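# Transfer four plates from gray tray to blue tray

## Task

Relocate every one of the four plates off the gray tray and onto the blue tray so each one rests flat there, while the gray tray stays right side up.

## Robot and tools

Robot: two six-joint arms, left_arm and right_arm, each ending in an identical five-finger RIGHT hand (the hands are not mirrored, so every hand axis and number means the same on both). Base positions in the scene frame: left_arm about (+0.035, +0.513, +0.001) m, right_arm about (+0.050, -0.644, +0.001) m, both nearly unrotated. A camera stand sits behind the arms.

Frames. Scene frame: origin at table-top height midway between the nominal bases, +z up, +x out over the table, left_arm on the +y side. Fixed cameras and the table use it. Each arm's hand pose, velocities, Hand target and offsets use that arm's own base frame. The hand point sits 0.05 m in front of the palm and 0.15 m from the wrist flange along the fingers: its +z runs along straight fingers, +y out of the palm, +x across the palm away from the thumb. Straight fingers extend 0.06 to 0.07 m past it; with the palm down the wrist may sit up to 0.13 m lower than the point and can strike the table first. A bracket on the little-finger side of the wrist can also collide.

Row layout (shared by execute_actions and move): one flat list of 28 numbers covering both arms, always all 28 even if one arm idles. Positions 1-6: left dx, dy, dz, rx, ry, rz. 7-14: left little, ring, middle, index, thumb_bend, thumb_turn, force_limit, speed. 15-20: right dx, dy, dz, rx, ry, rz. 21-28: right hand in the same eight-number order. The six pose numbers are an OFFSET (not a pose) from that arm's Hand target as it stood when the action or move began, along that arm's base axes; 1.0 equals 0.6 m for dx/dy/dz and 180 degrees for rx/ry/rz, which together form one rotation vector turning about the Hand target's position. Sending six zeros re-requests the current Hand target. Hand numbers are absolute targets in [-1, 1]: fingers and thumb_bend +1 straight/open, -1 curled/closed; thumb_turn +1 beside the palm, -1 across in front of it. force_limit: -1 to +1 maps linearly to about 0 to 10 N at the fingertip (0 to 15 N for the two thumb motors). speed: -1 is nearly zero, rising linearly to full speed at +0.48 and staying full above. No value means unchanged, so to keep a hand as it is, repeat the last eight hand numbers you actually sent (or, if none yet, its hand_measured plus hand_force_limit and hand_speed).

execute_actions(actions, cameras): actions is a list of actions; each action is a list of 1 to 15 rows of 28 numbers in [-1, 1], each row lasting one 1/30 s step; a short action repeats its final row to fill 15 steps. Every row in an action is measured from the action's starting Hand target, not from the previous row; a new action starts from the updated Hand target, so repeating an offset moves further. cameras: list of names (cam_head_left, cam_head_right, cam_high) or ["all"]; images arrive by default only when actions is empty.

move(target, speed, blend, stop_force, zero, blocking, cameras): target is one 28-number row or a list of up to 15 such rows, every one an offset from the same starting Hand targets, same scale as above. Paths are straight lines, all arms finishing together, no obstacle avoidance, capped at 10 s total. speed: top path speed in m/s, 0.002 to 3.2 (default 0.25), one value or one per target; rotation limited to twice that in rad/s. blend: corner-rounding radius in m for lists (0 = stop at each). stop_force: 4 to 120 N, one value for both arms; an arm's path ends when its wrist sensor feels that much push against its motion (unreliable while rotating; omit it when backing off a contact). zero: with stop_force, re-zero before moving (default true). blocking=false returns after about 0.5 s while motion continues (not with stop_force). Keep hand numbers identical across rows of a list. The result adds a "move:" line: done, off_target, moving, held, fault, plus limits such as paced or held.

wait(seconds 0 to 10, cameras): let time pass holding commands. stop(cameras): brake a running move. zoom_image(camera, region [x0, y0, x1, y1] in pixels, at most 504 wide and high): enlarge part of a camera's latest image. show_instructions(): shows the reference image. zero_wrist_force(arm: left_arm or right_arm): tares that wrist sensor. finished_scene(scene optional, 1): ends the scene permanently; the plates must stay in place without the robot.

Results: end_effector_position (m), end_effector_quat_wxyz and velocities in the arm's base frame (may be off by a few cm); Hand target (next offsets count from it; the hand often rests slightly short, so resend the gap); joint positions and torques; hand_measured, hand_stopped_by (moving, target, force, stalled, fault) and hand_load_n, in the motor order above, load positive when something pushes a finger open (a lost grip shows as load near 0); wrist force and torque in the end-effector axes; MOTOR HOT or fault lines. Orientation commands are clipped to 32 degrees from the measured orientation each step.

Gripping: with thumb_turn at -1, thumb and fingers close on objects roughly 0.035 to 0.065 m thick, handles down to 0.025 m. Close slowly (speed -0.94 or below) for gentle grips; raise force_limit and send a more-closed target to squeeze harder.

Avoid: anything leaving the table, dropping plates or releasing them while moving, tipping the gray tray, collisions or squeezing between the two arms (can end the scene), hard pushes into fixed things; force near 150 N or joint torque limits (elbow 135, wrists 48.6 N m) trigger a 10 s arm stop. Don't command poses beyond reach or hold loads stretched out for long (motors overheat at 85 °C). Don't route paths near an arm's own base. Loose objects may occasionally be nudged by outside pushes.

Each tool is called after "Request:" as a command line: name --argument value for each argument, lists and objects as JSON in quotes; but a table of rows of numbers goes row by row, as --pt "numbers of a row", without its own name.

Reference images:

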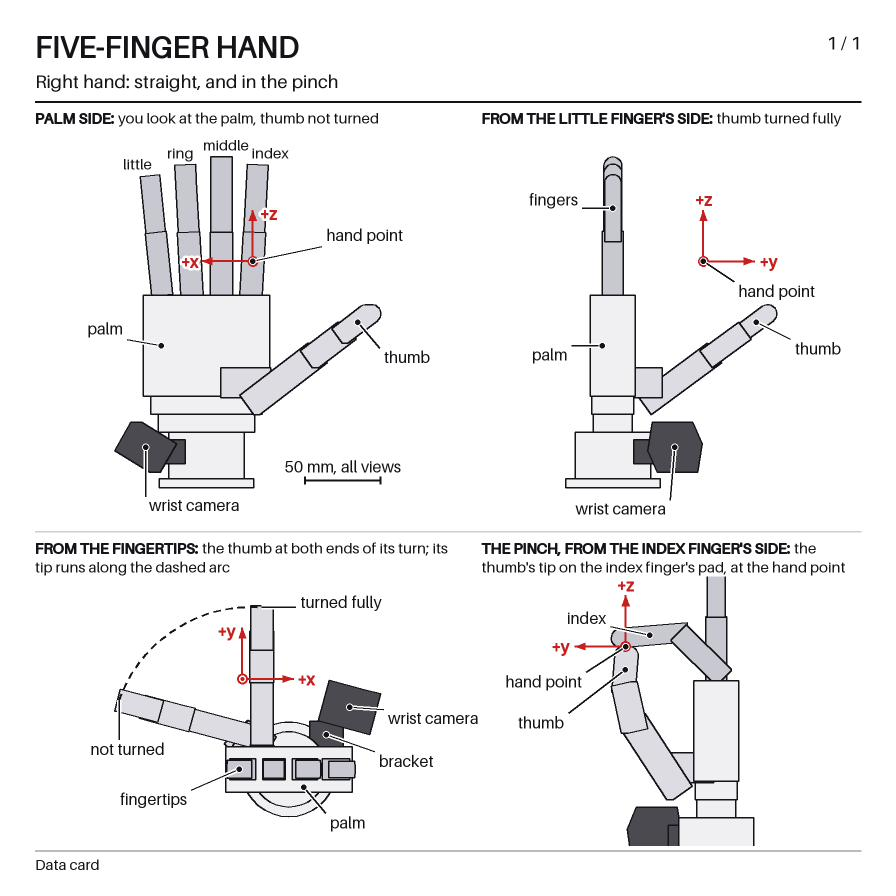

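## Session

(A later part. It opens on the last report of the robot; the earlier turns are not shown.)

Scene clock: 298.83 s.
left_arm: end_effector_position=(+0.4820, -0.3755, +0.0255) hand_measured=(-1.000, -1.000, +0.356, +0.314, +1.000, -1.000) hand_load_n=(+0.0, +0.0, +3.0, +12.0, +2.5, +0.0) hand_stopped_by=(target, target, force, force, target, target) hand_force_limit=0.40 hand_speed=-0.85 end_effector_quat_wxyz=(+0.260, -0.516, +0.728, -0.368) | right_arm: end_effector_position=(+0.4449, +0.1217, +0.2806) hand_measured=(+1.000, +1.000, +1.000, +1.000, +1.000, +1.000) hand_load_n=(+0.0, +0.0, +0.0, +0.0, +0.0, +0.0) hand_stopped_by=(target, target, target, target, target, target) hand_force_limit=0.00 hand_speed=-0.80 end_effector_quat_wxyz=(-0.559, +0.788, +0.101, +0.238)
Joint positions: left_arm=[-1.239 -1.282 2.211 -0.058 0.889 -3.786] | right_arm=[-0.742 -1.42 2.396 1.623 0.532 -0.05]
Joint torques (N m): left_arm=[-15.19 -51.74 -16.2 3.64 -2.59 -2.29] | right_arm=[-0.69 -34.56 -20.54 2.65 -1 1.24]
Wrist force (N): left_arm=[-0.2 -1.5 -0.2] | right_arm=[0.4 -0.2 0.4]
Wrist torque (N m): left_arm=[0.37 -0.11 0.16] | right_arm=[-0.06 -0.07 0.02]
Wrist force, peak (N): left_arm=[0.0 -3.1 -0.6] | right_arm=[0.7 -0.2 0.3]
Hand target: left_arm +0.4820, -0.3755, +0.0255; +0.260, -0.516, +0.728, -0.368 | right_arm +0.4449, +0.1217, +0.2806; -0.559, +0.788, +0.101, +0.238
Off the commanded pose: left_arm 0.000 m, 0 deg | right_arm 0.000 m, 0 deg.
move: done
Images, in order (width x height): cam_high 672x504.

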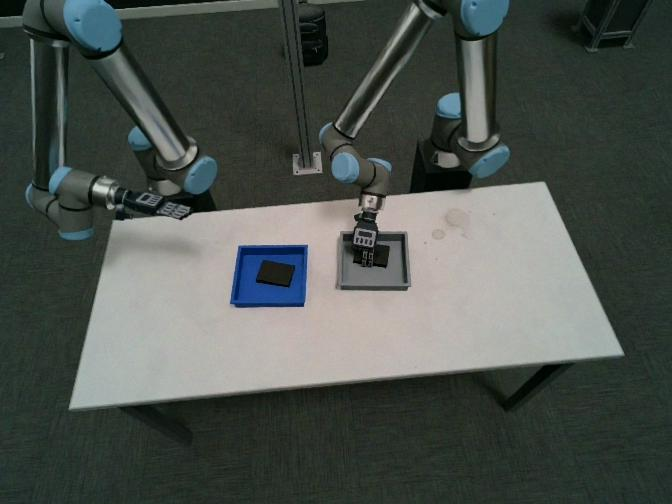

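Request:
move --target '[0,0,0,0,0,0,-1,-1,-0.2,-0.1,1,-1,0.4,-0.85,0,0,0,0,0,0,1,1,1,1,1,1,0,-0.8]'

Request:
move --target '[0,0,0.1,0,0,0,-1,-1,-0.2,-0.1,1,-1,0.4,-0.85,0,0,0,0,0,0,1,1,1,1,1,1,0,-0.8]' --cameras '["cam_high"]' --speed 0.1

Request:
zoom_image --camera "cam_high" --region '[340, 220, 410, 280]'

Scene clock: 302.50 s.
left_arm: end_effector_position=(+0.4820, -0.3755, +0.0255) hand_measured=(-1.000, -1.000, +0.344, +0.314, +1.000, -1.000) hand_load_n=(+0.0, +0.0, +8.5, +10.5, +3.5, +1.0) hand_stopped_by=(target, target, force, force, target, target) hand_force_limit=0.40 hand_speed=-0.85 end_effector_quat_wxyz=(+0.260, -0.516, +0.728, -0.368) | right_arm: end_effector_position=(+0.4449, +0.1217, +0.2806) hand_measured=(+1.000, +1.000, +1.000, +1.000, +1.000, +1.000) hand_load_n=(+0.0, +0.0, +0.0, +0.0, +0.0, +0.0) hand_stopped_by=(target, target, target, target, target, target) hand_force_limit=0.00 hand_speed=-0.80 end_effector_quat_wxyz=(-0.559, +0.788, +0.101, +0.238)
Joint positions: left_arm=[-1.239 -1.282 2.211 -0.058 0.889 -3.786] | right_arm=[-0.742 -1.42 2.396 1.623 0.532 -0.05]
Joint torques (N m): left_arm=[-14.68 -35.89 -22.82 2.67 1.07 -2.4] | right_arm=[-2.47 -34.76 -20.85 2.5 -0.98 1.35]
Wrist force (N): left_arm=[0.3 -3.7 -0.9] | right_arm=[0.1 -0.1 0.0]
Wrist torque (N m): left_arm=[0.41 -0.12 0.11] | right_arm=[-0.01 -0.02 0.01]
Wrist force, peak (N): left_arm=[0.5 -4.3 -1.0] | right_arm=[0.4 -0.7 0.2]
Hand target: left_arm +0.4820, -0.3755, +0.0255; +0.260, -0.516, +0.728, -0.368 | right_arm +0.4449, +0.1217, +0.2806; -0.559, +0.788, +0.101, +0.238
Off the commanded pose: left_arm 0.000 m, 0 deg | right_arm 0.000 m, 0 deg.
move: done

Scene clock: 303.53 s.
left_arm: end_effector_position=(+0.4820, -0.3756, +0.0855) hand_measured=(-1.000, -1.000, +0.344, +0.314, +1.000, -1.000) hand_load_n=(+0.0, +0.0, +6.5, +10.0, +3.5, +1.5) hand_stopped_by=(target, target, force, force, target, target) hand_force_limit=0.40 hand_speed=-0.85 end_effector_quat_wxyz=(+0.260, -0.516, +0.728, -0.368) | right_arm: end_effector_position=(+0.4449, +0.1217, +0.2806) hand_measured=(+1.000, +1.000, +1.000, +1.000, +1.000, +1.000) hand_load_n=(+0.0, +0.0, +0.0, +0.0, +0.0, -0.5) hand_stopped_by=(target, target, target, target, target, target) hand_force_limit=0.00 hand_speed=-0.80 end_effector_quat_wxyz=(-0.559, +0.788, +0.101, +0.238)
Joint positions: left_arm=[-1.239 -1.373 2.178 0.068 0.889 -3.786] | right_arm=[-0.742 -1.42 2.396 1.623 0.532 -0.05]
Joint torques (N m): left_arm=[-10.22 -52.97 -22.31 3.34 -2.06 -2.55] | right_arm=[-0.56 -34.91 -21.17 2.72 -0.73 1.52]
Wrist force (N): left_arm=[0.1 1.4 1.2] | right_arm=[0.3 -0.1 0.4]
Wrist torque (N m): left_arm=[0.27 -0.04 0.16] | right_arm=[-0.04 -0.07 0.02]
Wrist force, peak (N): left_arm=[-0.2 2.7 2.2] | right_arm=[0.8 -0.2 0.0]
Hand target: left_arm +0.4820, -0.3755, +0.0855; +0.260, -0.516, +0.728, -0.368 | right_arm +0.4449, +0.1217, +0.2806; -0.559, +0.788, +0.101, +0.238
Off the commanded pose: left_arm 0.000 m, 0 deg | right_arm 0.000 m, 0 deg.
move: done
Images, in order (width x height): cam_high 672x504.

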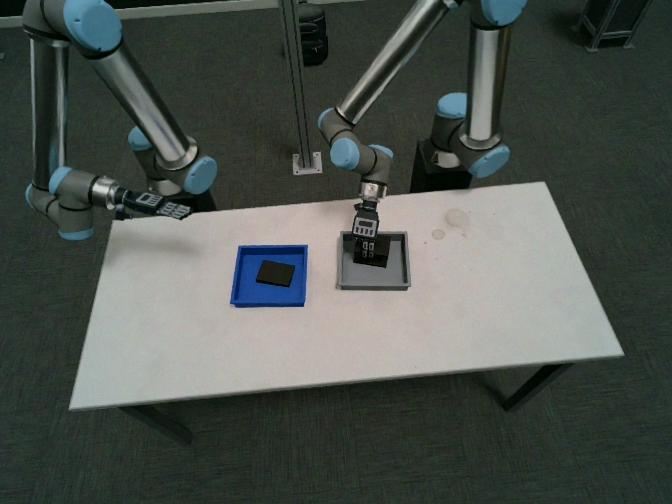

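Scaled by 7.200.

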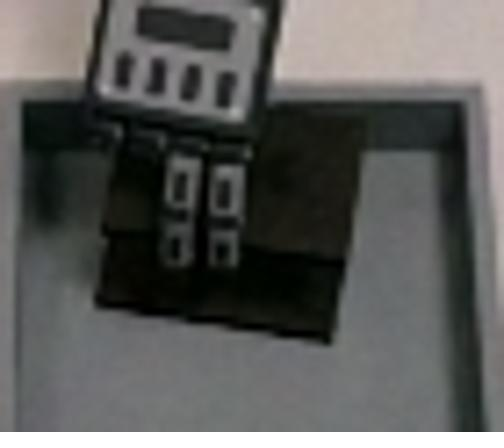

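Request:
move --pt "0.07 -0.5833 0 0 0 0 -1 -1 -0.2 -0.1 1 -1 0.4 -0.85 0 0 0 0 0 0 1 1 1 1 1 1 0 -0.8" --pt "0.07 -0.5833 -0.0825 0 0 0 -1 -1 -0.2 -0.1 1 -1 0.4 -0.85 0 0 0 0 0 0 1 1 1 1 1 1 0 -0.8" --speed '[0.2,0.08]' --blend '[0.01,0]'

Request:
move --target '[0,0,-0.02,0,0,0,-1,-1,-0.2,-0.1,1,-1,0.4,-0.85,0,0,0,0,0,0,1,1,1,1,1,1,0,-0.8]' --cameras '["cam_high"]' --speed 0.015 --stop_force 4

Request:
zoom_image --camera "cam_high" --region '[240, 240, 310, 300]'

Scene clock: 311.97 s.
left_arm: end_effector_position=(+0.5240, -0.7254, +0.0358) hand_measured=(-1.000, -1.000, +0.344, +0.314, +1.000, -1.000) hand_load_n=(+0.0, +0.0, +7.0, +10.5, +3.5, +1.5) hand_stopped_by=(target, target, force, force, target, target) hand_force_limit=0.40 hand_speed=-0.85 end_effector_quat_wxyz=(+0.260, -0.516, +0.728, -0.368) end_effector_velocity=(+0.000, +0.001, +0.003) end_effector_angular_velocity=(+0.003, +0.001, +0.000) | right_arm: end_effector_position=(+0.4449, +0.1217, +0.2806) hand_measured=(+1.000, +1.000, +1.000, +1.000, +1.000, +1.000) hand_load_n=(+0.0, +0.0, +0.0, +0.0, +0.0, +0.0) hand_stopped_by=(target, target, target, target, target, target) hand_force_limit=0.00 hand_speed=-0.80 end_effector_quat_wxyz=(-0.559, +0.788, +0.101, +0.238)
Joint positions: left_arm=[-1.336 -0.877 1.51 0.306 0.829 -3.887] | right_arm=[-0.742 -1.42 2.396 1.623 0.532 -0.05]
Joint velocities: left_arm=[0 -0.003 -0.001 0.007 0 0] | right_arm=[within noise]
Joint torques (N m): left_arm=[8.84 -92.85 -41.45 3.95 0.9 0.84] | right_arm=[-0.15 -32.97 -20.45 2.78 -0.72 1.41]
Wrist force (N): left_arm=[0.0 1.6 2.0] | right_arm=[0.5 -0.1 0.0]
Wrist torque (N m): left_arm=[0.24 -0.03 0.36] | right_arm=[-0.01 -0.07 0.03]
Wrist force, peak (N): left_arm=[-2.2 -11.2 -9.9] | right_arm=[0.2 -0.8 0.5]
Hand target: left_arm +0.5240, -0.7255, +0.0360; +0.260, -0.516, +0.728, -0.368 | right_arm +0.4449, +0.1217, +0.2806; -0.559, +0.788, +0.101, +0.238
Off the commanded pose: left_arm 0.000 m, 0 deg | right_arm 0.000 m, 0 deg.
move: done

Scene clock: 313.03 s.
left_arm: end_effector_position=(+0.5240, -0.7255, +0.0353) hand_measured=(-1.000, -1.000, +0.344, +0.314, +1.000, -1.000) hand_load_n=(+0.0, +0.0, +7.0, +10.5, +3.5, +1.0) hand_stopped_by=(target, target, force, force, target, target) hand_force_limit=0.40 hand_speed=-0.85 end_effector_quat_wxyz=(+0.260, -0.516, +0.728, -0.368) | right_arm: end_effector_position=(+0.4449, +0.1217, +0.2806) hand_measured=(+1.000, +1.000, +1.000, +1.000, +1.000, +1.000) hand_load_n=(+0.0, +0.0, +0.0, +0.0, +0.0, +0.0) hand_stopped_by=(target, target, target, target, target, target) hand_force_limit=0.00 hand_speed=-0.80 end_effector_quat_wxyz=(-0.559, +0.788, +0.101, +0.238)
Joint positions: left_arm=[-1.336 -0.877 1.51 0.305 0.829 -3.887] | right_arm=[-0.742 -1.42 2.396 1.623 0.532 -0.05]
Joint torques (N m): left_arm=[7.24 -92.46 -41.62 2.81 0.11 0.03] | right_arm=[-0.4 -35.4 -20.56 2.73 -1.09 1.37]
Wrist force (N): left_arm=[0.0 2.2 2.0] | right_arm=[0.1 -0.2 0.0]
Wrist torque (N m): left_arm=[0.20 -0.09 0.37] | right_arm=[-0.03 -0.02 0.00]
Wrist force, peak (N): left_arm=[-2.8 -11.0 -12.6] | right_arm=[0.9 -0.1 -0.2]
Hand target: left_arm +0.5240, -0.7255, +0.0353; +0.260, -0.516, +0.728, -0.368 (not the last commanded pose) | right_arm +0.4449, +0.1217, +0.2806; -0.559, +0.788, +0.101, +0.238
Off the commanded pose: left_arm 0.011 m, 0 deg | right_arm 0.000 m, 0 deg.
move: contact (left_arm)
Images, in order (width x height): cam_high 672x504.

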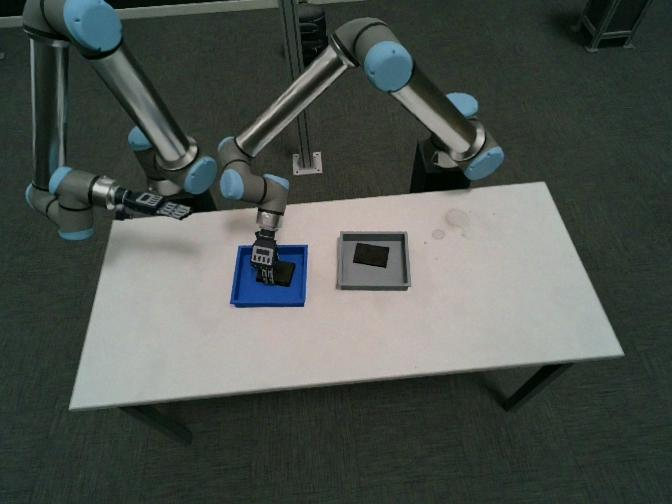

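Scaled by 7.200.

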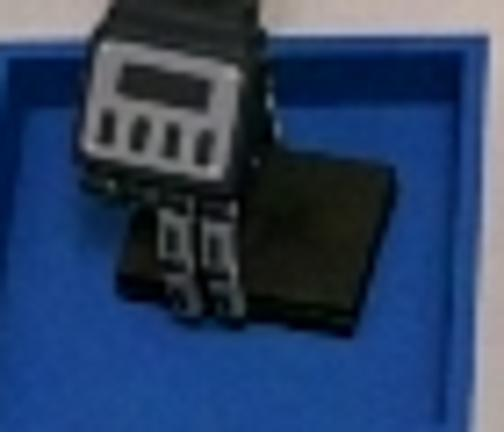

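Request:
move --target '[0,0,0,0,0,0,-1,-1,0.7,0.7,1,-1,0.4,-0.4,0,0,0,0,0,0,1,1,1,1,1,1,0,-0.8]'

Request:
move --target '[0,0,0.11,0,0,0,-1,-1,0.7,0.7,1,-1,0.4,-0.4,0,0,0,0,0,0,1,1,1,1,1,1,0,-0.8]' --cameras '["cam_high"]' --speed 0.15

Request:
zoom_image --camera "cam_high" --region '[240, 240, 310, 300]'

Request:
zoom_image --camera "cam_high" --region '[340, 225, 410, 285]'

Scene clock: 323.90 s.
left_arm: end_effector_position=(+0.5240, -0.7255, +0.0353) hand_measured=(-1.000, -1.000, +0.700, +0.700, +1.000, -1.000) hand_load_n=(+0.0, +0.0, +0.0, +0.0, +0.0, +0.0) hand_stopped_by=(target, target, target, target, target, target) hand_force_limit=0.40 hand_speed=-0.40 end_effector_quat_wxyz=(+0.260, -0.516, +0.728, -0.368) | right_arm: end_effector_position=(+0.4449, +0.1217, +0.2806) hand_measured=(+1.000, +1.000, +1.000, +1.000, +1.000, +1.000) hand_load_n=(+0.0, +0.0, +0.0, +0.0, +0.0, -0.5) hand_stopped_by=(target, target, target, target, target, target) hand_force_limit=0.00 hand_speed=-0.80 end_effector_quat_wxyz=(-0.559, +0.788, +0.101, +0.238)
Joint positions: left_arm=[-1.336 -0.877 1.51 0.305 0.829 -3.887] | right_arm=[-0.742 -1.42 2.396 1.623 0.532 -0.05]
Joint torques (N m): left_arm=[4.26 -90.61 -36.98 1.48 0.27 0.31] | right_arm=[0.33 -34.04 -19.93 2.81 -0.79 1.44]
Wrist force (N): left_arm=[0.3 0.4 1.4] | right_arm=[0.2 -0.4 0.0]
Wrist torque (N m): left_arm=[0.13 -0.12 0.37] | right_arm=[-0.06 -0.02 0.00]
Wrist force, peak (N): left_arm=[-0.2 2.6 2.1] | right_arm=[0.6 0.0 0.5]
Hand target: left_arm +0.5240, -0.7255, +0.0353; +0.260, -0.516, +0.728, -0.368 | right_arm +0.4449, +0.1217, +0.2806; -0.559, +0.788, +0.101, +0.238
Off the commanded pose: left_arm 0.000 m, 0 deg | right_arm 0.000 m, 0 deg.
move: done

Scene clock: 324.77 s.
left_arm: end_effector_position=(+0.5241, -0.7255, +0.1012) hand_measured=(-1.000, -1.000, +0.700, +0.700, +1.000, -1.000) hand_load_n=(+0.0, +0.0, +0.0, +0.0, +0.0, +0.0) hand_stopped_by=(target, target, target, target, target, target) hand_force_limit=0.40 hand_speed=-0.40 end_effector_quat_wxyz=(+0.260, -0.516, +0.728, -0.368) | right_arm: end_effector_position=(+0.4449, +0.1217, +0.2806) hand_measured=(+1.000, +1.000, +1.000, +1.000, +1.000, +1.000) hand_load_n=(+0.0, +0.0, +0.0, +0.0, +0.0, +0.0) hand_stopped_by=(target, target, target, target, target, target) hand_force_limit=0.00 hand_speed=-0.80 end_effector_quat_wxyz=(-0.559, +0.788, +0.101, +0.238)
Joint positions: left_arm=[-1.336 -0.936 1.478 0.396 0.829 -3.887] | right_arm=[-0.742 -1.42 2.396 1.623 0.532 -0.05]
Joint torques (N m): left_arm=[-1.82 -90.45 -31.02 3.41 -0.23 -2.37] | right_arm=[-2.38 -35.06 -21.15 2.63 -0.77 1.54]
Wrist force (N): left_arm=[0.1 0.1 1.1] | right_arm=[0.3 -0.5 0.0]
Wrist torque (N m): left_arm=[0.15 -0.07 0.31] | right_arm=[-0.07 -0.04 0.01]
Wrist force, peak (N): left_arm=[0.0 2.0 2.2] | right_arm=[0.6 -0.4 0.3]
Hand target: left_arm +0.5240, -0.7255, +0.1013; +0.260, -0.516, +0.728, -0.368 | right_arm +0.4449, +0.1217, +0.2806; -0.559, +0.788, +0.101, +0.238
Off the commanded pose: left_arm 0.000 m, 0 deg | right_arm 0.000 m, 0 deg.
move: done
Images, in order (width x height): cam_high 672x504.

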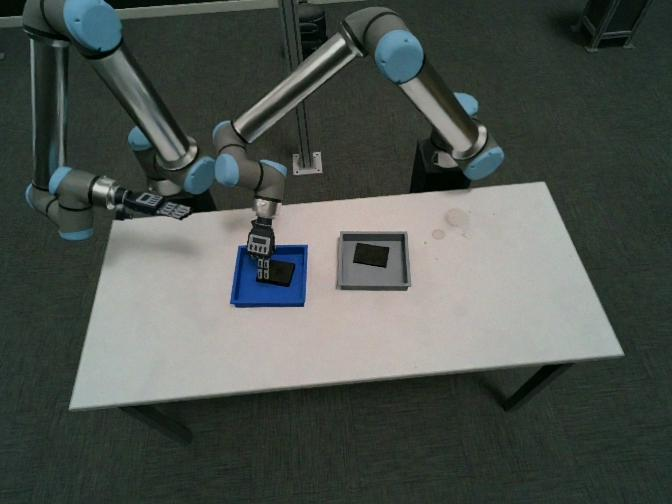

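Scaled by 7.200.

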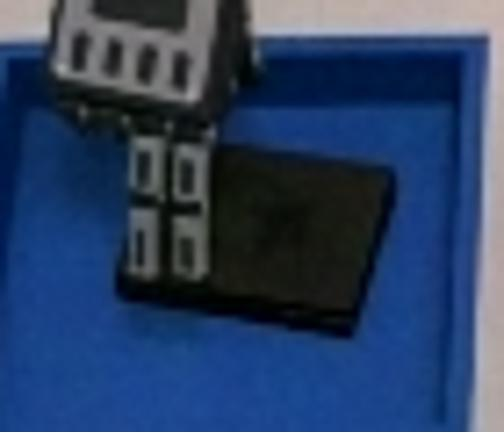

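Scaled by 7.200.

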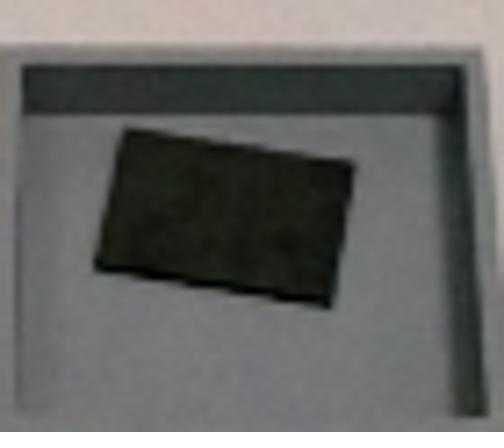

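Request:
move --pt "-0.0795 0.5867 0 -0.0028 -0.0079 0 -1 -1 0.7 0.7 1 -1 0.4 -0.4 0 0 0 0 0 0 1 1 1 1 1 1 0 -0.8" --pt "-0.0795 0.5867 -0.12 -0.0028 -0.0079 0 -1 -1 0.7 0.7 1 -1 0.4 -0.4 0 0 0 0 0 0 1 1 1 1 1 1 0 -0.8" --speed '[0.3,0.1]' --blend '[0.01,0]'

Request:
move --pt "0 0 -0.0088 0 0 0 -1 -1 0.7 0.7 1 -1 0.4 -0.4 0 0 0 0 0 0 1 1 1 1 1 1 0 -0.8" --pt "0.0095 -0.0032 -0.0088 0 0 0 -1 -1 0.7 0.7 1 -1 0.4 -0.4 0 0 0 0 0 0 1 1 1 1 1 1 0 -0.8" --speed 0.02 --stop_force 4

Request:
move --target '[0,0,0,0,0,0,-1,-1,-0.1,-0.1,1,-1,0.4,-0.87,0,0,0,0,0,0,1,1,1,1,1,1,0,-0.8]' --cameras '["cam_high"]'

Request:
zoom_image --camera "cam_high" --region '[340, 225, 410, 285]'

Request:
zoom_image --camera "cam_high" --region '[240, 240, 310, 300]'

Scene clock: 344.73 s.
left_arm: end_effector_position=(+0.4763, -0.3734, +0.0293) hand_measured=(-1.000, -1.000, +0.700, +0.700, +1.000, -1.000) hand_load_n=(+0.0, +0.0, +0.0, +0.0, +0.0, +0.0) hand_stopped_by=(target, target, target, target, target, target) hand_force_limit=0.40 hand_speed=-0.40 end_effector_quat_wxyz=(+0.267, -0.513, +0.724, -0.377) | right_arm: end_effector_position=(+0.4449, +0.1217, +0.2806) hand_measured=(+1.000, +1.000, +1.000, +1.000, +1.000, +1.000) hand_load_n=(+0.0, +0.0, +0.0, +0.0, +0.0, +0.0) hand_stopped_by=(target, target, target, target, target, target) hand_force_limit=0.00 hand_speed=-0.80 end_effector_quat_wxyz=(-0.559, +0.788, +0.101, +0.238)
Joint positions: left_arm=[-1.261 -1.297 2.233 -0.078 0.86 -3.79] | right_arm=[-0.742 -1.42 2.396 1.623 0.532 -0.05]
Joint torques (N m): left_arm=[5.85 -38.09 -32.2 -0.12 -1.14 0.72] | right_arm=[-2.36 -35.06 -20.56 2.69 -0.92 1.46]
Wrist force (N): left_arm=[0.5 0.2 1.0] | right_arm=[0.6 -0.3 0.0]
Wrist torque (N m): left_arm=[0.17 -0.16 0.31] | right_arm=[-0.05 -0.10 0.03]
Wrist force, peak (N): left_arm=[2.8 -1.0 1.9] | right_arm=[0.0 -0.8 0.3]
Hand target: left_arm +0.4763, -0.3735, +0.0293; +0.267, -0.513, +0.724, -0.377 | right_arm +0.4449, +0.1217, +0.2806; -0.559, +0.788, +0.101, +0.238
Off the commanded pose: left_arm 0.000 m, 0 deg | right_arm 0.000 m, 0 deg.
move: done

Scene clock: 346.30 s.
left_arm: end_effector_position=(+0.4820, -0.3754, +0.0240) hand_measured=(-1.000, -1.000, +0.700, +0.700, +1.000, -1.000) hand_load_n=(+0.0, +0.0, +0.0, +0.0, +0.0, +0.0) hand_stopped_by=(target, target, target, target, target, target) hand_force_limit=0.40 hand_speed=-0.40 end_effector_quat_wxyz=(+0.267, -0.513, +0.724, -0.377) | right_arm: end_effector_position=(+0.4449, +0.1217, +0.2806) hand_measured=(+1.000, +1.000, +1.000, +1.000, +1.000, +1.000) hand_load_n=(+0.0, +0.0, +0.0, +0.0, +0.0, +0.0) hand_stopped_by=(target, target, target, target, target, target) hand_force_limit=0.00 hand_speed=-0.80 end_effector_quat_wxyz=(-0.559, +0.788, +0.101, +0.238)
Joint positions: left_arm=[-1.249 -1.283 2.226 -0.092 0.867 -3.779] | right_arm=[-0.742 -1.42 2.396 1.623 0.532 -0.05]
Joint torques (N m): left_arm=[-18.02 -56.48 -14.78 3.43 -3.43 -2.27] | right_arm=[-0.75 -35.34 -20.72 2.66 -0.82 1.73]
Wrist force (N): left_arm=[0.4 0.5 0.4] | right_arm=[0.4 -0.3 0.2]
Wrist torque (N m): left_arm=[0.25 -0.13 0.17] | right_arm=[-0.06 -0.07 0.02]
Wrist force, peak (N): left_arm=[0.2 0.9 1.3] | right_arm=[0.6 -0.5 0.2]
Hand target: left_arm +0.4820, -0.3754, +0.0240; +0.267, -0.513, +0.724, -0.377 | right_arm +0.4449, +0.1217, +0.2806; -0.559, +0.788, +0.101, +0.238
Off the commanded pose: left_arm 0.000 m, 0 deg | right_arm 0.000 m, 0 deg.
move: done

Scene clock: 347.63 s.
left_arm: end_effector_position=(+0.4820, -0.3754, +0.0240) hand_measured=(-1.000, -1.000, +0.342, +0.316, +1.000, -1.000) hand_load_n=(+0.0, +0.0, +8.5, +7.5, +1.5, -0.5) hand_stopped_by=(target, target, force, force, target, target) hand_force_limit=0.40 hand_speed=-0.87 end_effector_quat_wxyz=(+0.267, -0.513, +0.724, -0.377) | right_arm: end_effector_position=(+0.4449, +0.1217, +0.2806) hand_measured=(+1.000, +1.000, +1.000, +1.000, +1.000, +1.000) hand_load_n=(+0.0, +0.0, +0.0, +0.0, +0.0, +0.0) hand_stopped_by=(target, target, target, target, target, target) hand_force_limit=0.00 hand_speed=-0.80 end_effector_quat_wxyz=(-0.559, +0.788, +0.101, +0.238)
Joint positions: left_arm=[-1.249 -1.283 2.226 -0.092 0.867 -3.779] | right_arm=[-0.742 -1.42 2.396 1.623 0.532 -0.05]
Joint torques (N m): left_arm=[-14.88 -49.61 -16.33 3.03 -0.94 -2.31] | right_arm=[-1.33 -34.56 -21.06 2.55 -1.01 1.65]
Wrist force (N): left_arm=[0.4 -6.4 0.7] | right_arm=[0.2 -0.4 0.3]
Wrist torque (N m): left_arm=[0.53 -0.17 0.07] | right_arm=[-0.06 -0.04 0.01]
Wrist force, peak (N): left_arm=[0.5 -6.5 0.5] | right_arm=[0.8 0.1 0.1]
Hand target: left_arm +0.4820, -0.3754, +0.0240; +0.267, -0.513, +0.724, -0.377 | right_arm +0.4449, +0.1217, +0.2806; -0.559, +0.788, +0.101, +0.238
Off the commanded pose: left_arm 0.000 m, 0 deg | right_arm 0.000 m, 0 deg.
move: done
Images, in order (width x height): cam_high 672x504.

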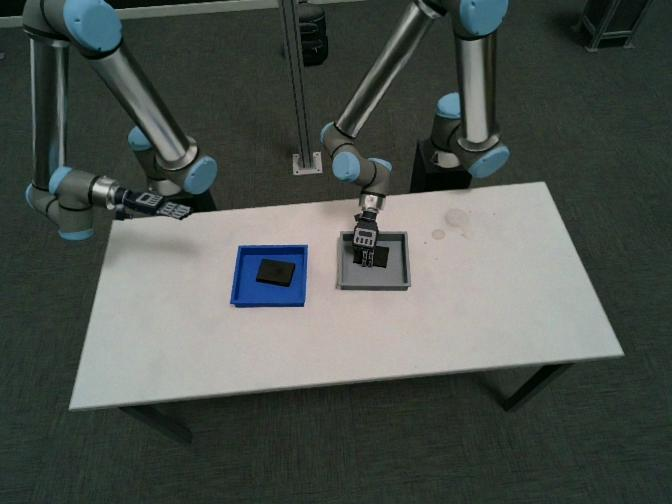

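Scaled by 7.200.

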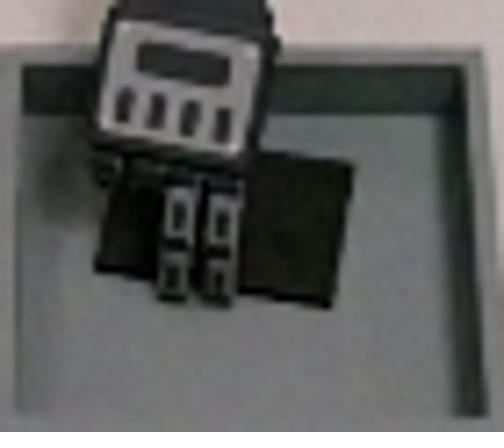

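Scaled by 7.200.

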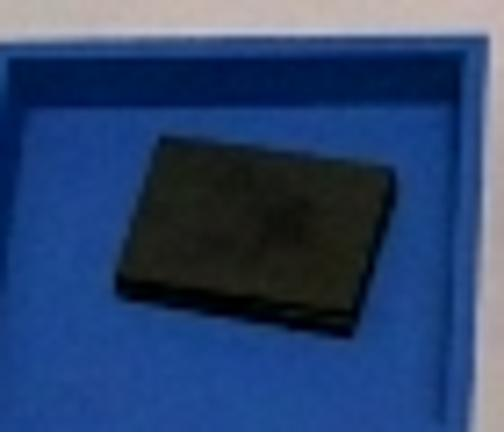

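Request:
move --target '[0,0,0.01,0,0,0,-1,-1,-0.1,-0.1,1,-1,0.4,-0.87,0,0,0,0,0,0,1,1,1,1,1,1,0,-0.8]' --speed 0.03

Request:
move --target '[0,0,0.1,0,0,0,-1,-1,-0.1,-0.1,1,-1,0.4,-0.87,0,0,0,0,0,0,1,1,1,1,1,1,0,-0.8]' --cameras '["cam_high"]' --speed 0.1

Request:
zoom_image --camera "cam_high" --region '[340, 225, 410, 285]'

Scene clock: 353.40 s.
left_arm: end_effector_position=(+0.4820, -0.3754, +0.0301) hand_measured=(-1.000, -1.000, +0.340, +0.316, +1.000, -1.000) hand_load_n=(+0.0, +0.0, +3.5, +7.0, +2.0, +0.0) hand_stopped_by=(target, target, force, force, target, target) hand_force_limit=0.40 hand_speed=-0.87 end_effector_quat_wxyz=(+0.267, -0.513, +0.724, -0.377) | right_arm: end_effector_position=(+0.4449, +0.1217, +0.2806) hand_measured=(+1.000, +1.000, +1.000, +1.000, +1.000, +1.000) hand_load_n=(+0.0, +0.0, +0.0, +0.0, +0.0, +0.0) hand_stopped_by=(target, target, target, target, target, target) hand_force_limit=0.00 hand_speed=-0.80 end_effector_quat_wxyz=(-0.559, +0.788, +0.101, +0.238)
Joint positions: left_arm=[-1.249 -1.293 2.223 -0.079 0.867 -3.779] | right_arm=[-0.742 -1.42 2.396 1.623 0.532 -0.05]
Joint torques (N m): left_arm=[-15.52 -38.37 -27.15 -0.26 -0.5 -1.65] | right_arm=[-0.56 -35.43 -20.93 2.78 -0.64 1.8]
Wrist force (N): left_arm=[0.2 1.7 1.5] | right_arm=[0.5 -0.5 -0.1]
Wrist torque (N m): left_arm=[0.31 -0.12 0.18] | right_arm=[-0.06 -0.08 0.02]
Wrist force, peak (N): left_arm=[-0.1 -7.0 0.4] | right_arm=[0.9 -0.1 0.0]
Hand target: left_arm +0.4820, -0.3754, +0.0300; +0.267, -0.513, +0.724, -0.377 | right_arm +0.4449, +0.1217, +0.2806; -0.559, +0.788, +0.101, +0.238
Off the commanded pose: left_arm 0.000 m, 0 deg | right_arm 0.000 m, 0 deg.
move: done

Scene clock: 354.43 s.
left_arm: end_effector_position=(+0.4820, -0.3755, +0.0900) hand_measured=(-1.000, -1.000, +0.340, +0.316, +1.000, -1.000) hand_load_n=(+0.0, +0.5, +3.5, +7.0, +2.0, +0.5) hand_stopped_by=(target, target, force, force, target, target) hand_force_limit=0.40 hand_speed=-0.87 end_effector_quat_wxyz=(+0.267, -0.513, +0.724, -0.377) | right_arm: end_effector_position=(+0.4449, +0.1217, +0.2806) hand_measured=(+1.000, +1.000, +1.000, +1.000, +1.000, +1.000) hand_load_n=(+0.0, +0.0, +0.0, -0.5, +0.0, +0.0) hand_stopped_by=(target, target, target, target, target, target) hand_force_limit=0.00 hand_speed=-0.80 end_effector_quat_wxyz=(-0.559, +0.788, +0.101, +0.238)
Joint positions: left_arm=[-1.249 -1.385 2.189 0.047 0.867 -3.779] | right_arm=[-0.742 -1.42 2.396 1.623 0.532 -0.05]
Joint torques (N m): left_arm=[-6.83 -49.39 -20.24 3.4 -2.12 -1.93] | right_arm=[-1.45 -35.41 -20.22 2.92 -0.56 1.82]
Wrist force (N): left_arm=[0.0 1.0 1.2] | right_arm=[0.7 -0.2 0.2]
Wrist torque (N m): left_arm=[0.21 -0.02 0.11] | right_arm=[-0.03 -0.10 0.04]
Wrist force, peak (N): left_arm=[0.0 2.2 2.3] | right_arm=[0.7 -0.1 0.4]
Hand target: left_arm +0.4820, -0.3754, +0.0900; +0.267, -0.513, +0.724, -0.377 | right_arm +0.4449, +0.1217, +0.2806; -0.559, +0.788, +0.101, +0.238
Off the commanded pose: left_arm 0.000 m, 0 deg | right_arm 0.000 m, 0 deg.
move: done
Images, in order (width x height): cam_high 672x504.

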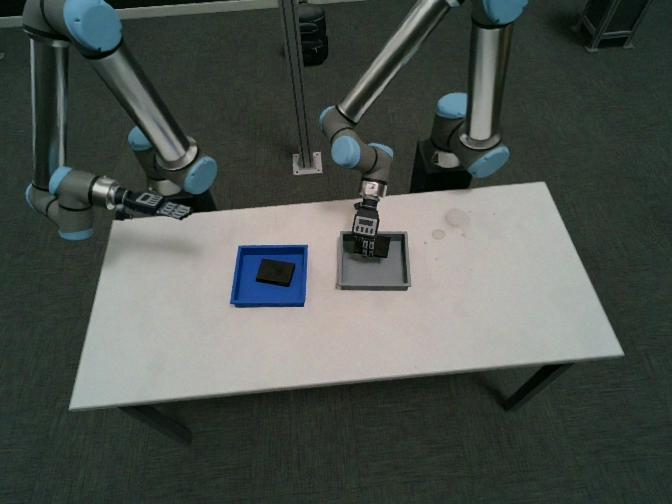

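Scaled by 7.200.

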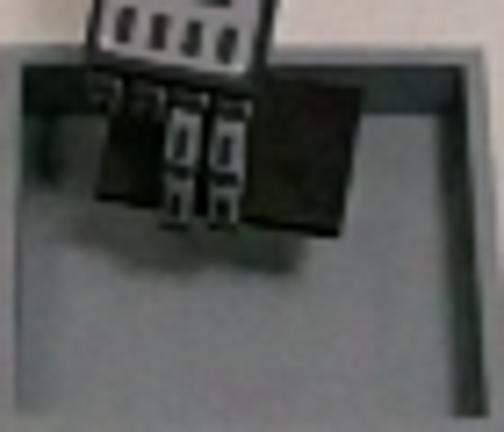

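Request:
move --pt "0.07 -0.5833 0 0 0 0 -1 -1 -0.1 -0.1 1 -1 0.4 -0.87 0 0 0 0 0 0 1 1 1 1 1 1 0 -0.8" --pt "0.07 -0.5833 -0.065 0 0 0 -1 -1 -0.1 -0.1 1 -1 0.4 -0.87 0 0 0 0 0 0 1 1 1 1 1 1 0 -0.8" --speed '[0.18,0.08]' --blend '[0.01,0]'

Request:
move --target '[0,0,-0.03,0,0,0,-1,-1,-0.1,-0.1,1,-1,0.4,-0.87,0,0,0,0,0,0,1,1,1,1,1,1,0,-0.8]' --cameras '["cam_high"]' --speed 0.015 --stop_force 4

Request:
zoom_image --camera "cam_high" --region '[240, 240, 310, 300]'

Scene clock: 363.23 s.
left_arm: end_effector_position=(+0.5240, -0.7253, +0.0509) hand_measured=(-1.000, -1.000, +0.340, +0.316, +1.000, -1.000) hand_load_n=(+0.5, +0.0, +3.5, +10.0, +2.5, -0.5) hand_stopped_by=(target, target, force, force, target, target) hand_force_limit=0.40 hand_speed=-0.87 end_effector_quat_wxyz=(+0.267, -0.513, +0.724, -0.377) | right_arm: end_effector_position=(+0.4449, +0.1217, +0.2806) hand_measured=(+1.000, +1.000, +1.000, +1.000, +1.000, +1.000) hand_load_n=(+0.0, +0.0, +0.0, +0.0, +0.0, +0.0) hand_stopped_by=(target, target, target, target, target, target) hand_force_limit=0.00 hand_speed=-0.80 end_effector_quat_wxyz=(-0.559, +0.788, +0.101, +0.238)
Joint positions: left_arm=[-1.342 -0.897 1.519 0.294 0.808 -3.876] | right_arm=[-0.742 -1.42 2.396 1.623 0.532 -0.05]
Joint torques (N m): left_arm=[10.05 -88.05 -39.87 2.8 0.91 1.28] | right_arm=[-1.88 -35.62 -21 2.83 -0.98 1.43]
Wrist force (N): left_arm=[-0.1 1.4 1.9] | right_arm=[0.3 -0.1 0.0]
Wrist torque (N m): left_arm=[0.21 -0.07 0.40] | right_arm=[-0.01 -0.05 0.02]
Wrist force, peak (N): left_arm=[0.0 -8.4 -4.6] | right_arm=[0.8 -0.1 0.2]
Hand target: left_arm +0.5240, -0.7254, +0.0510; +0.267, -0.513, +0.724, -0.377 | right_arm +0.4449, +0.1217, +0.2806; -0.559, +0.788, +0.101, +0.238
Off the commanded pose: left_arm 0.000 m, 0 deg | right_arm 0.000 m, 0 deg.
move: done

Scene clock: 364.27 s.
left_arm: end_effector_position=(+0.5240, -0.7254, +0.0503) hand_measured=(-1.000, -1.000, +0.340, +0.316, +1.000, -1.000) hand_load_n=(+0.0, +0.0, +4.0, +10.0, +3.0, -0.5) hand_stopped_by=(target, target, force, force, target, target) hand_force_limit=0.40 hand_speed=-0.87 end_effector_quat_wxyz=(+0.267, -0.513, +0.724, -0.377) | right_arm: end_effector_position=(+0.4449, +0.1217, +0.2806) hand_measured=(+1.000, +1.000, +1.000, +1.000, +1.000, +1.000) hand_load_n=(+0.0, +0.0, +0.0, +0.0, +0.0, +0.0) hand_stopped_by=(target, target, target, target, target, target) hand_force_limit=0.00 hand_speed=-0.80 end_effector_quat_wxyz=(-0.559, +0.788, +0.101, +0.238)
Joint positions: left_arm=[-1.342 -0.896 1.519 0.293 0.808 -3.876] | right_arm=[-0.742 -1.42 2.396 1.623 0.532 -0.05]
Joint torques (N m): left_arm=[8.59 -88.95 -42.12 1.87 1.05 1.24] | right_arm=[-1.6 -35.23 -21.11 2.66 -0.65 1.92]
Wrist force (N): left_arm=[0.3 1.2 1.9] | right_arm=[0.5 0.1 0.4]
Wrist torque (N m): left_arm=[0.23 -0.12 0.42] | right_arm=[0.00 -0.09 0.03]
Wrist force, peak (N): left_arm=[-0.6 -8.2 -7.7] | right_arm=[0.6 -0.4 0.1]
Hand target: left_arm +0.5240, -0.7254, +0.0503; +0.267, -0.513, +0.724, -0.377 (not the last commanded pose) | right_arm +0.4449, +0.1217, +0.2806; -0.559, +0.788, +0.101, +0.238
Off the commanded pose: left_arm 0.017 m, 0 deg | right_arm 0.000 m, 0 deg.
move: contact (left_arm)
Images, in order (width x height): cam_high 672x504.

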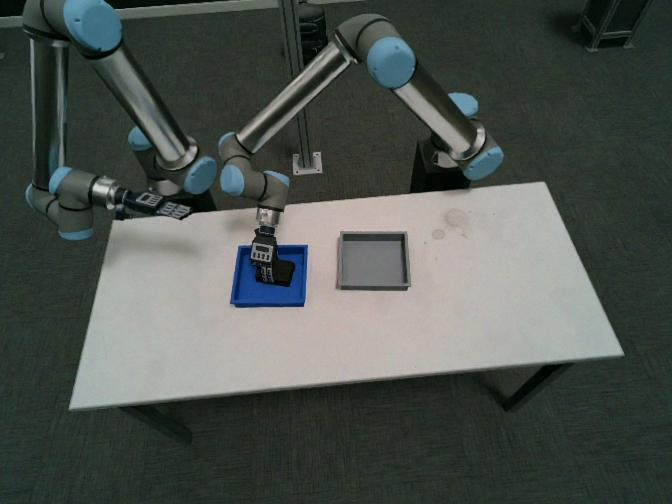

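Scaled by 7.200.

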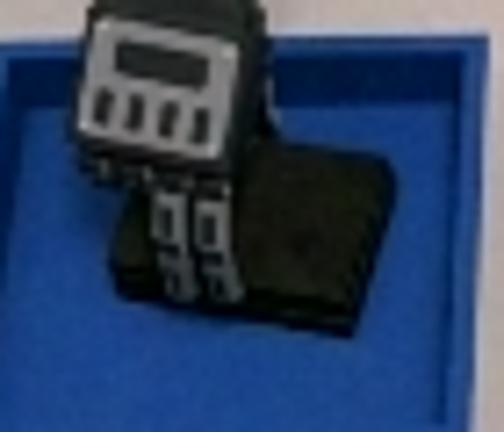

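Request:
move --target '[0,0,0,0,0,0,-1,-1,0.75,0.75,1,-1,0.4,-0.5,0,0,0,0,0,0,1,1,1,1,1,1,0,-0.8]'

Request:
move --pt "0 0 0.13 0 0 0 -1 -1 0.75 0.75 1 -1 0.4 -0.5 0 0 0 0 0 0 1 1 1 1 1 1 0 -0.8" --pt "-0.08 0.5 0.2 0 0 0 -1 -1 0.75 0.75 1 -1 0.4 -0.5 0 0 0 0 0 0 1 1 1 1 1 1 0 -0.8" --cameras '["all"]' --speed '[0.12,0.3]' --blend '[0.02,0]'

Request:
zoom_image --camera "cam_high" --region '[240, 240, 310, 300]'

Request:
zoom_image --camera "cam_head_left" --region '[380, 280, 490, 390]'

Scene clock: 374.27 s.
left_arm: end_effector_position=(+0.5240, -0.7254, +0.0503) hand_measured=(-1.000, -1.000, +0.750, +0.750, +1.000, -1.000) hand_load_n=(+0.0, +0.0, +0.0, +0.0, +0.0, +0.0) hand_stopped_by=(target, target, target, target, target, target) hand_force_limit=0.40 hand_speed=-0.50 end_effector_quat_wxyz=(+0.267, -0.513, +0.724, -0.377) | right_arm: end_effector_position=(+0.4449, +0.1217, +0.2806) hand_measured=(+1.000, +1.000, +1.000, +1.000, +1.000, +1.000) hand_load_n=(+0.0, +0.0, +0.0, +0.0, +0.0, +0.0) hand_stopped_by=(target, target, target, target, target, target) hand_force_limit=0.00 hand_speed=-0.80 end_effector_quat_wxyz=(-0.559, +0.788, +0.101, +0.238)
Joint positions: left_arm=[-1.342 -0.896 1.518 0.293 0.808 -3.876] | right_arm=[-0.742 -1.42 2.396 1.623 0.532 -0.05]
Joint torques (N m): left_arm=[1.9 -93.71 -39.54 0.65 0.84 0.98] | right_arm=[-2.02 -33.76 -21.43 2.84 -1.01 1.82]
Wrist force (N): left_arm=[0.2 0.2 1.4] | right_arm=[0.1 -0.3 0.1]
Wrist torque (N m): left_arm=[0.11 -0.12 0.40] | right_arm=[-0.05 -0.02 0.01]
Wrist force, peak (N): left_arm=[0.6 1.1 2.4] | right_arm=[0.7 -0.4 0.1]
Hand target: left_arm +0.5240, -0.7254, +0.0503; +0.267, -0.513, +0.724, -0.377 | right_arm +0.4449, +0.1217, +0.2806; -0.559, +0.788, +0.101, +0.238
Off the commanded pose: left_arm 0.000 m, 0 deg | right_arm 0.000 m, 0 deg.
move: done

Scene clock: 376.40 s.
left_arm: end_effector_position=(+0.4761, -0.4255, +0.1703) hand_measured=(-1.000, -1.000, +0.750, +0.750, +1.000, -1.000) hand_load_n=(+0.0, +0.0, +0.0, +0.0, +0.0, +0.0) hand_stopped_by=(target, target, target, target, target, target) hand_force_limit=0.40 hand_speed=-0.50 end_effector_quat_wxyz=(+0.267, -0.513, +0.724, -0.377) | right_arm: end_effector_position=(+0.4449, +0.1217, +0.2806) hand_measured=(+1.000, +1.000, +1.000, +1.000, +1.000, +1.000) hand_load_n=(+0.0, +0.0, +0.0, +0.0, +0.0, +0.0) hand_stopped_by=(target, target, target, target, target, target) hand_force_limit=0.00 hand_speed=-0.80 end_effector_quat_wxyz=(-0.559, +0.788, +0.101, +0.238)
Joint positions: left_arm=[-1.296 -1.425 2.057 0.249 0.837 -3.826] | right_arm=[-0.742 -1.42 2.396 1.623 0.532 -0.05]
Joint torques (N m): left_arm=[-6.83 -52.88 -24.55 3.86 -2.97 -1.92] | right_arm=[-1.17 -35.25 -20.18 2.62 -0.76 1.9]
Wrist force (N): left_arm=[0.3 0.8 1.2] | right_arm=[0.4 -0.5 0.0]
Wrist torque (N m): left_arm=[0.26 -0.14 0.27] | right_arm=[-0.07 -0.05 0.01]
Wrist force, peak (N): left_arm=[2.4 -2.0 2.0] | right_arm=[0.6 -0.5 0.3]
Hand target: left_arm +0.4760, -0.4254, +0.1703; +0.267, -0.513, +0.724, -0.377 | right_arm +0.4449, +0.1217, +0.2806; -0.559, +0.788, +0.101, +0.238
Off the commanded pose: left_arm 0.000 m, 0 deg | right_arm 0.000 m, 0 deg.
move: done

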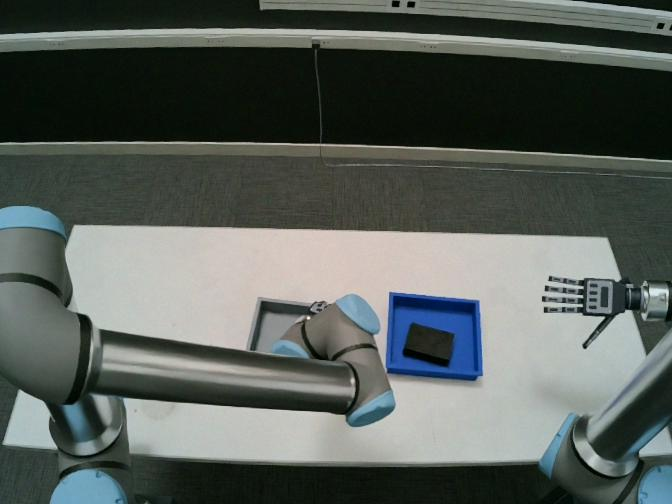

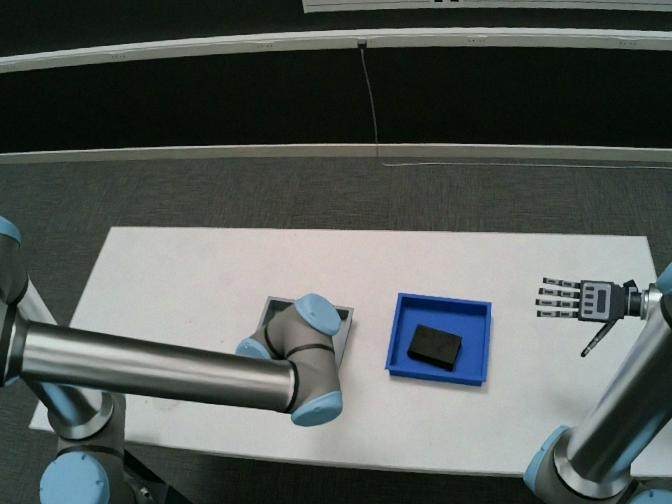

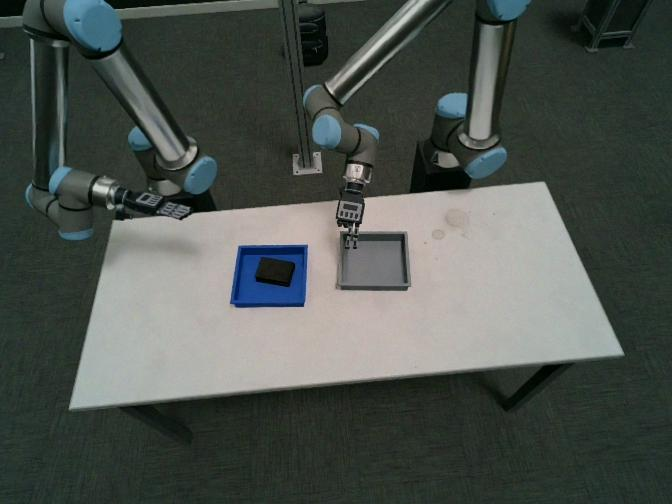

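Scaled by 7.200.

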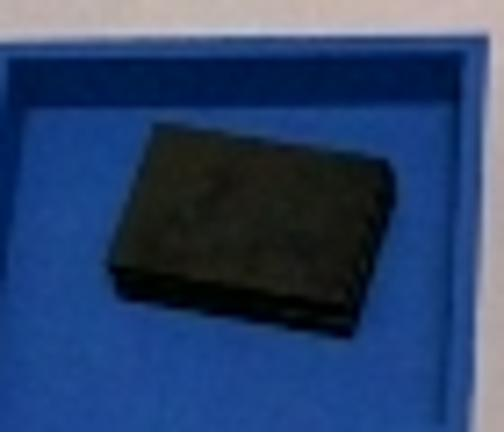

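Scaled by 4.582.

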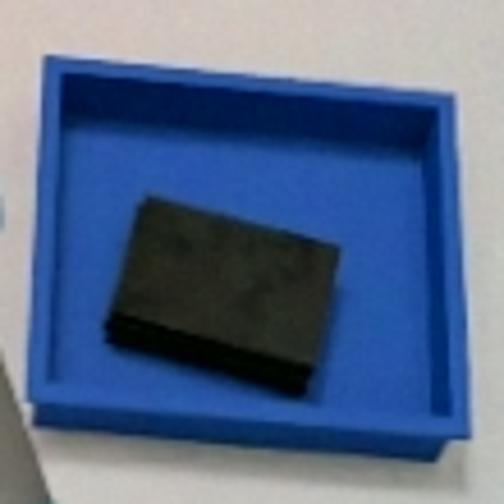

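Request:
finished_scene

The scene is finished: the task was done.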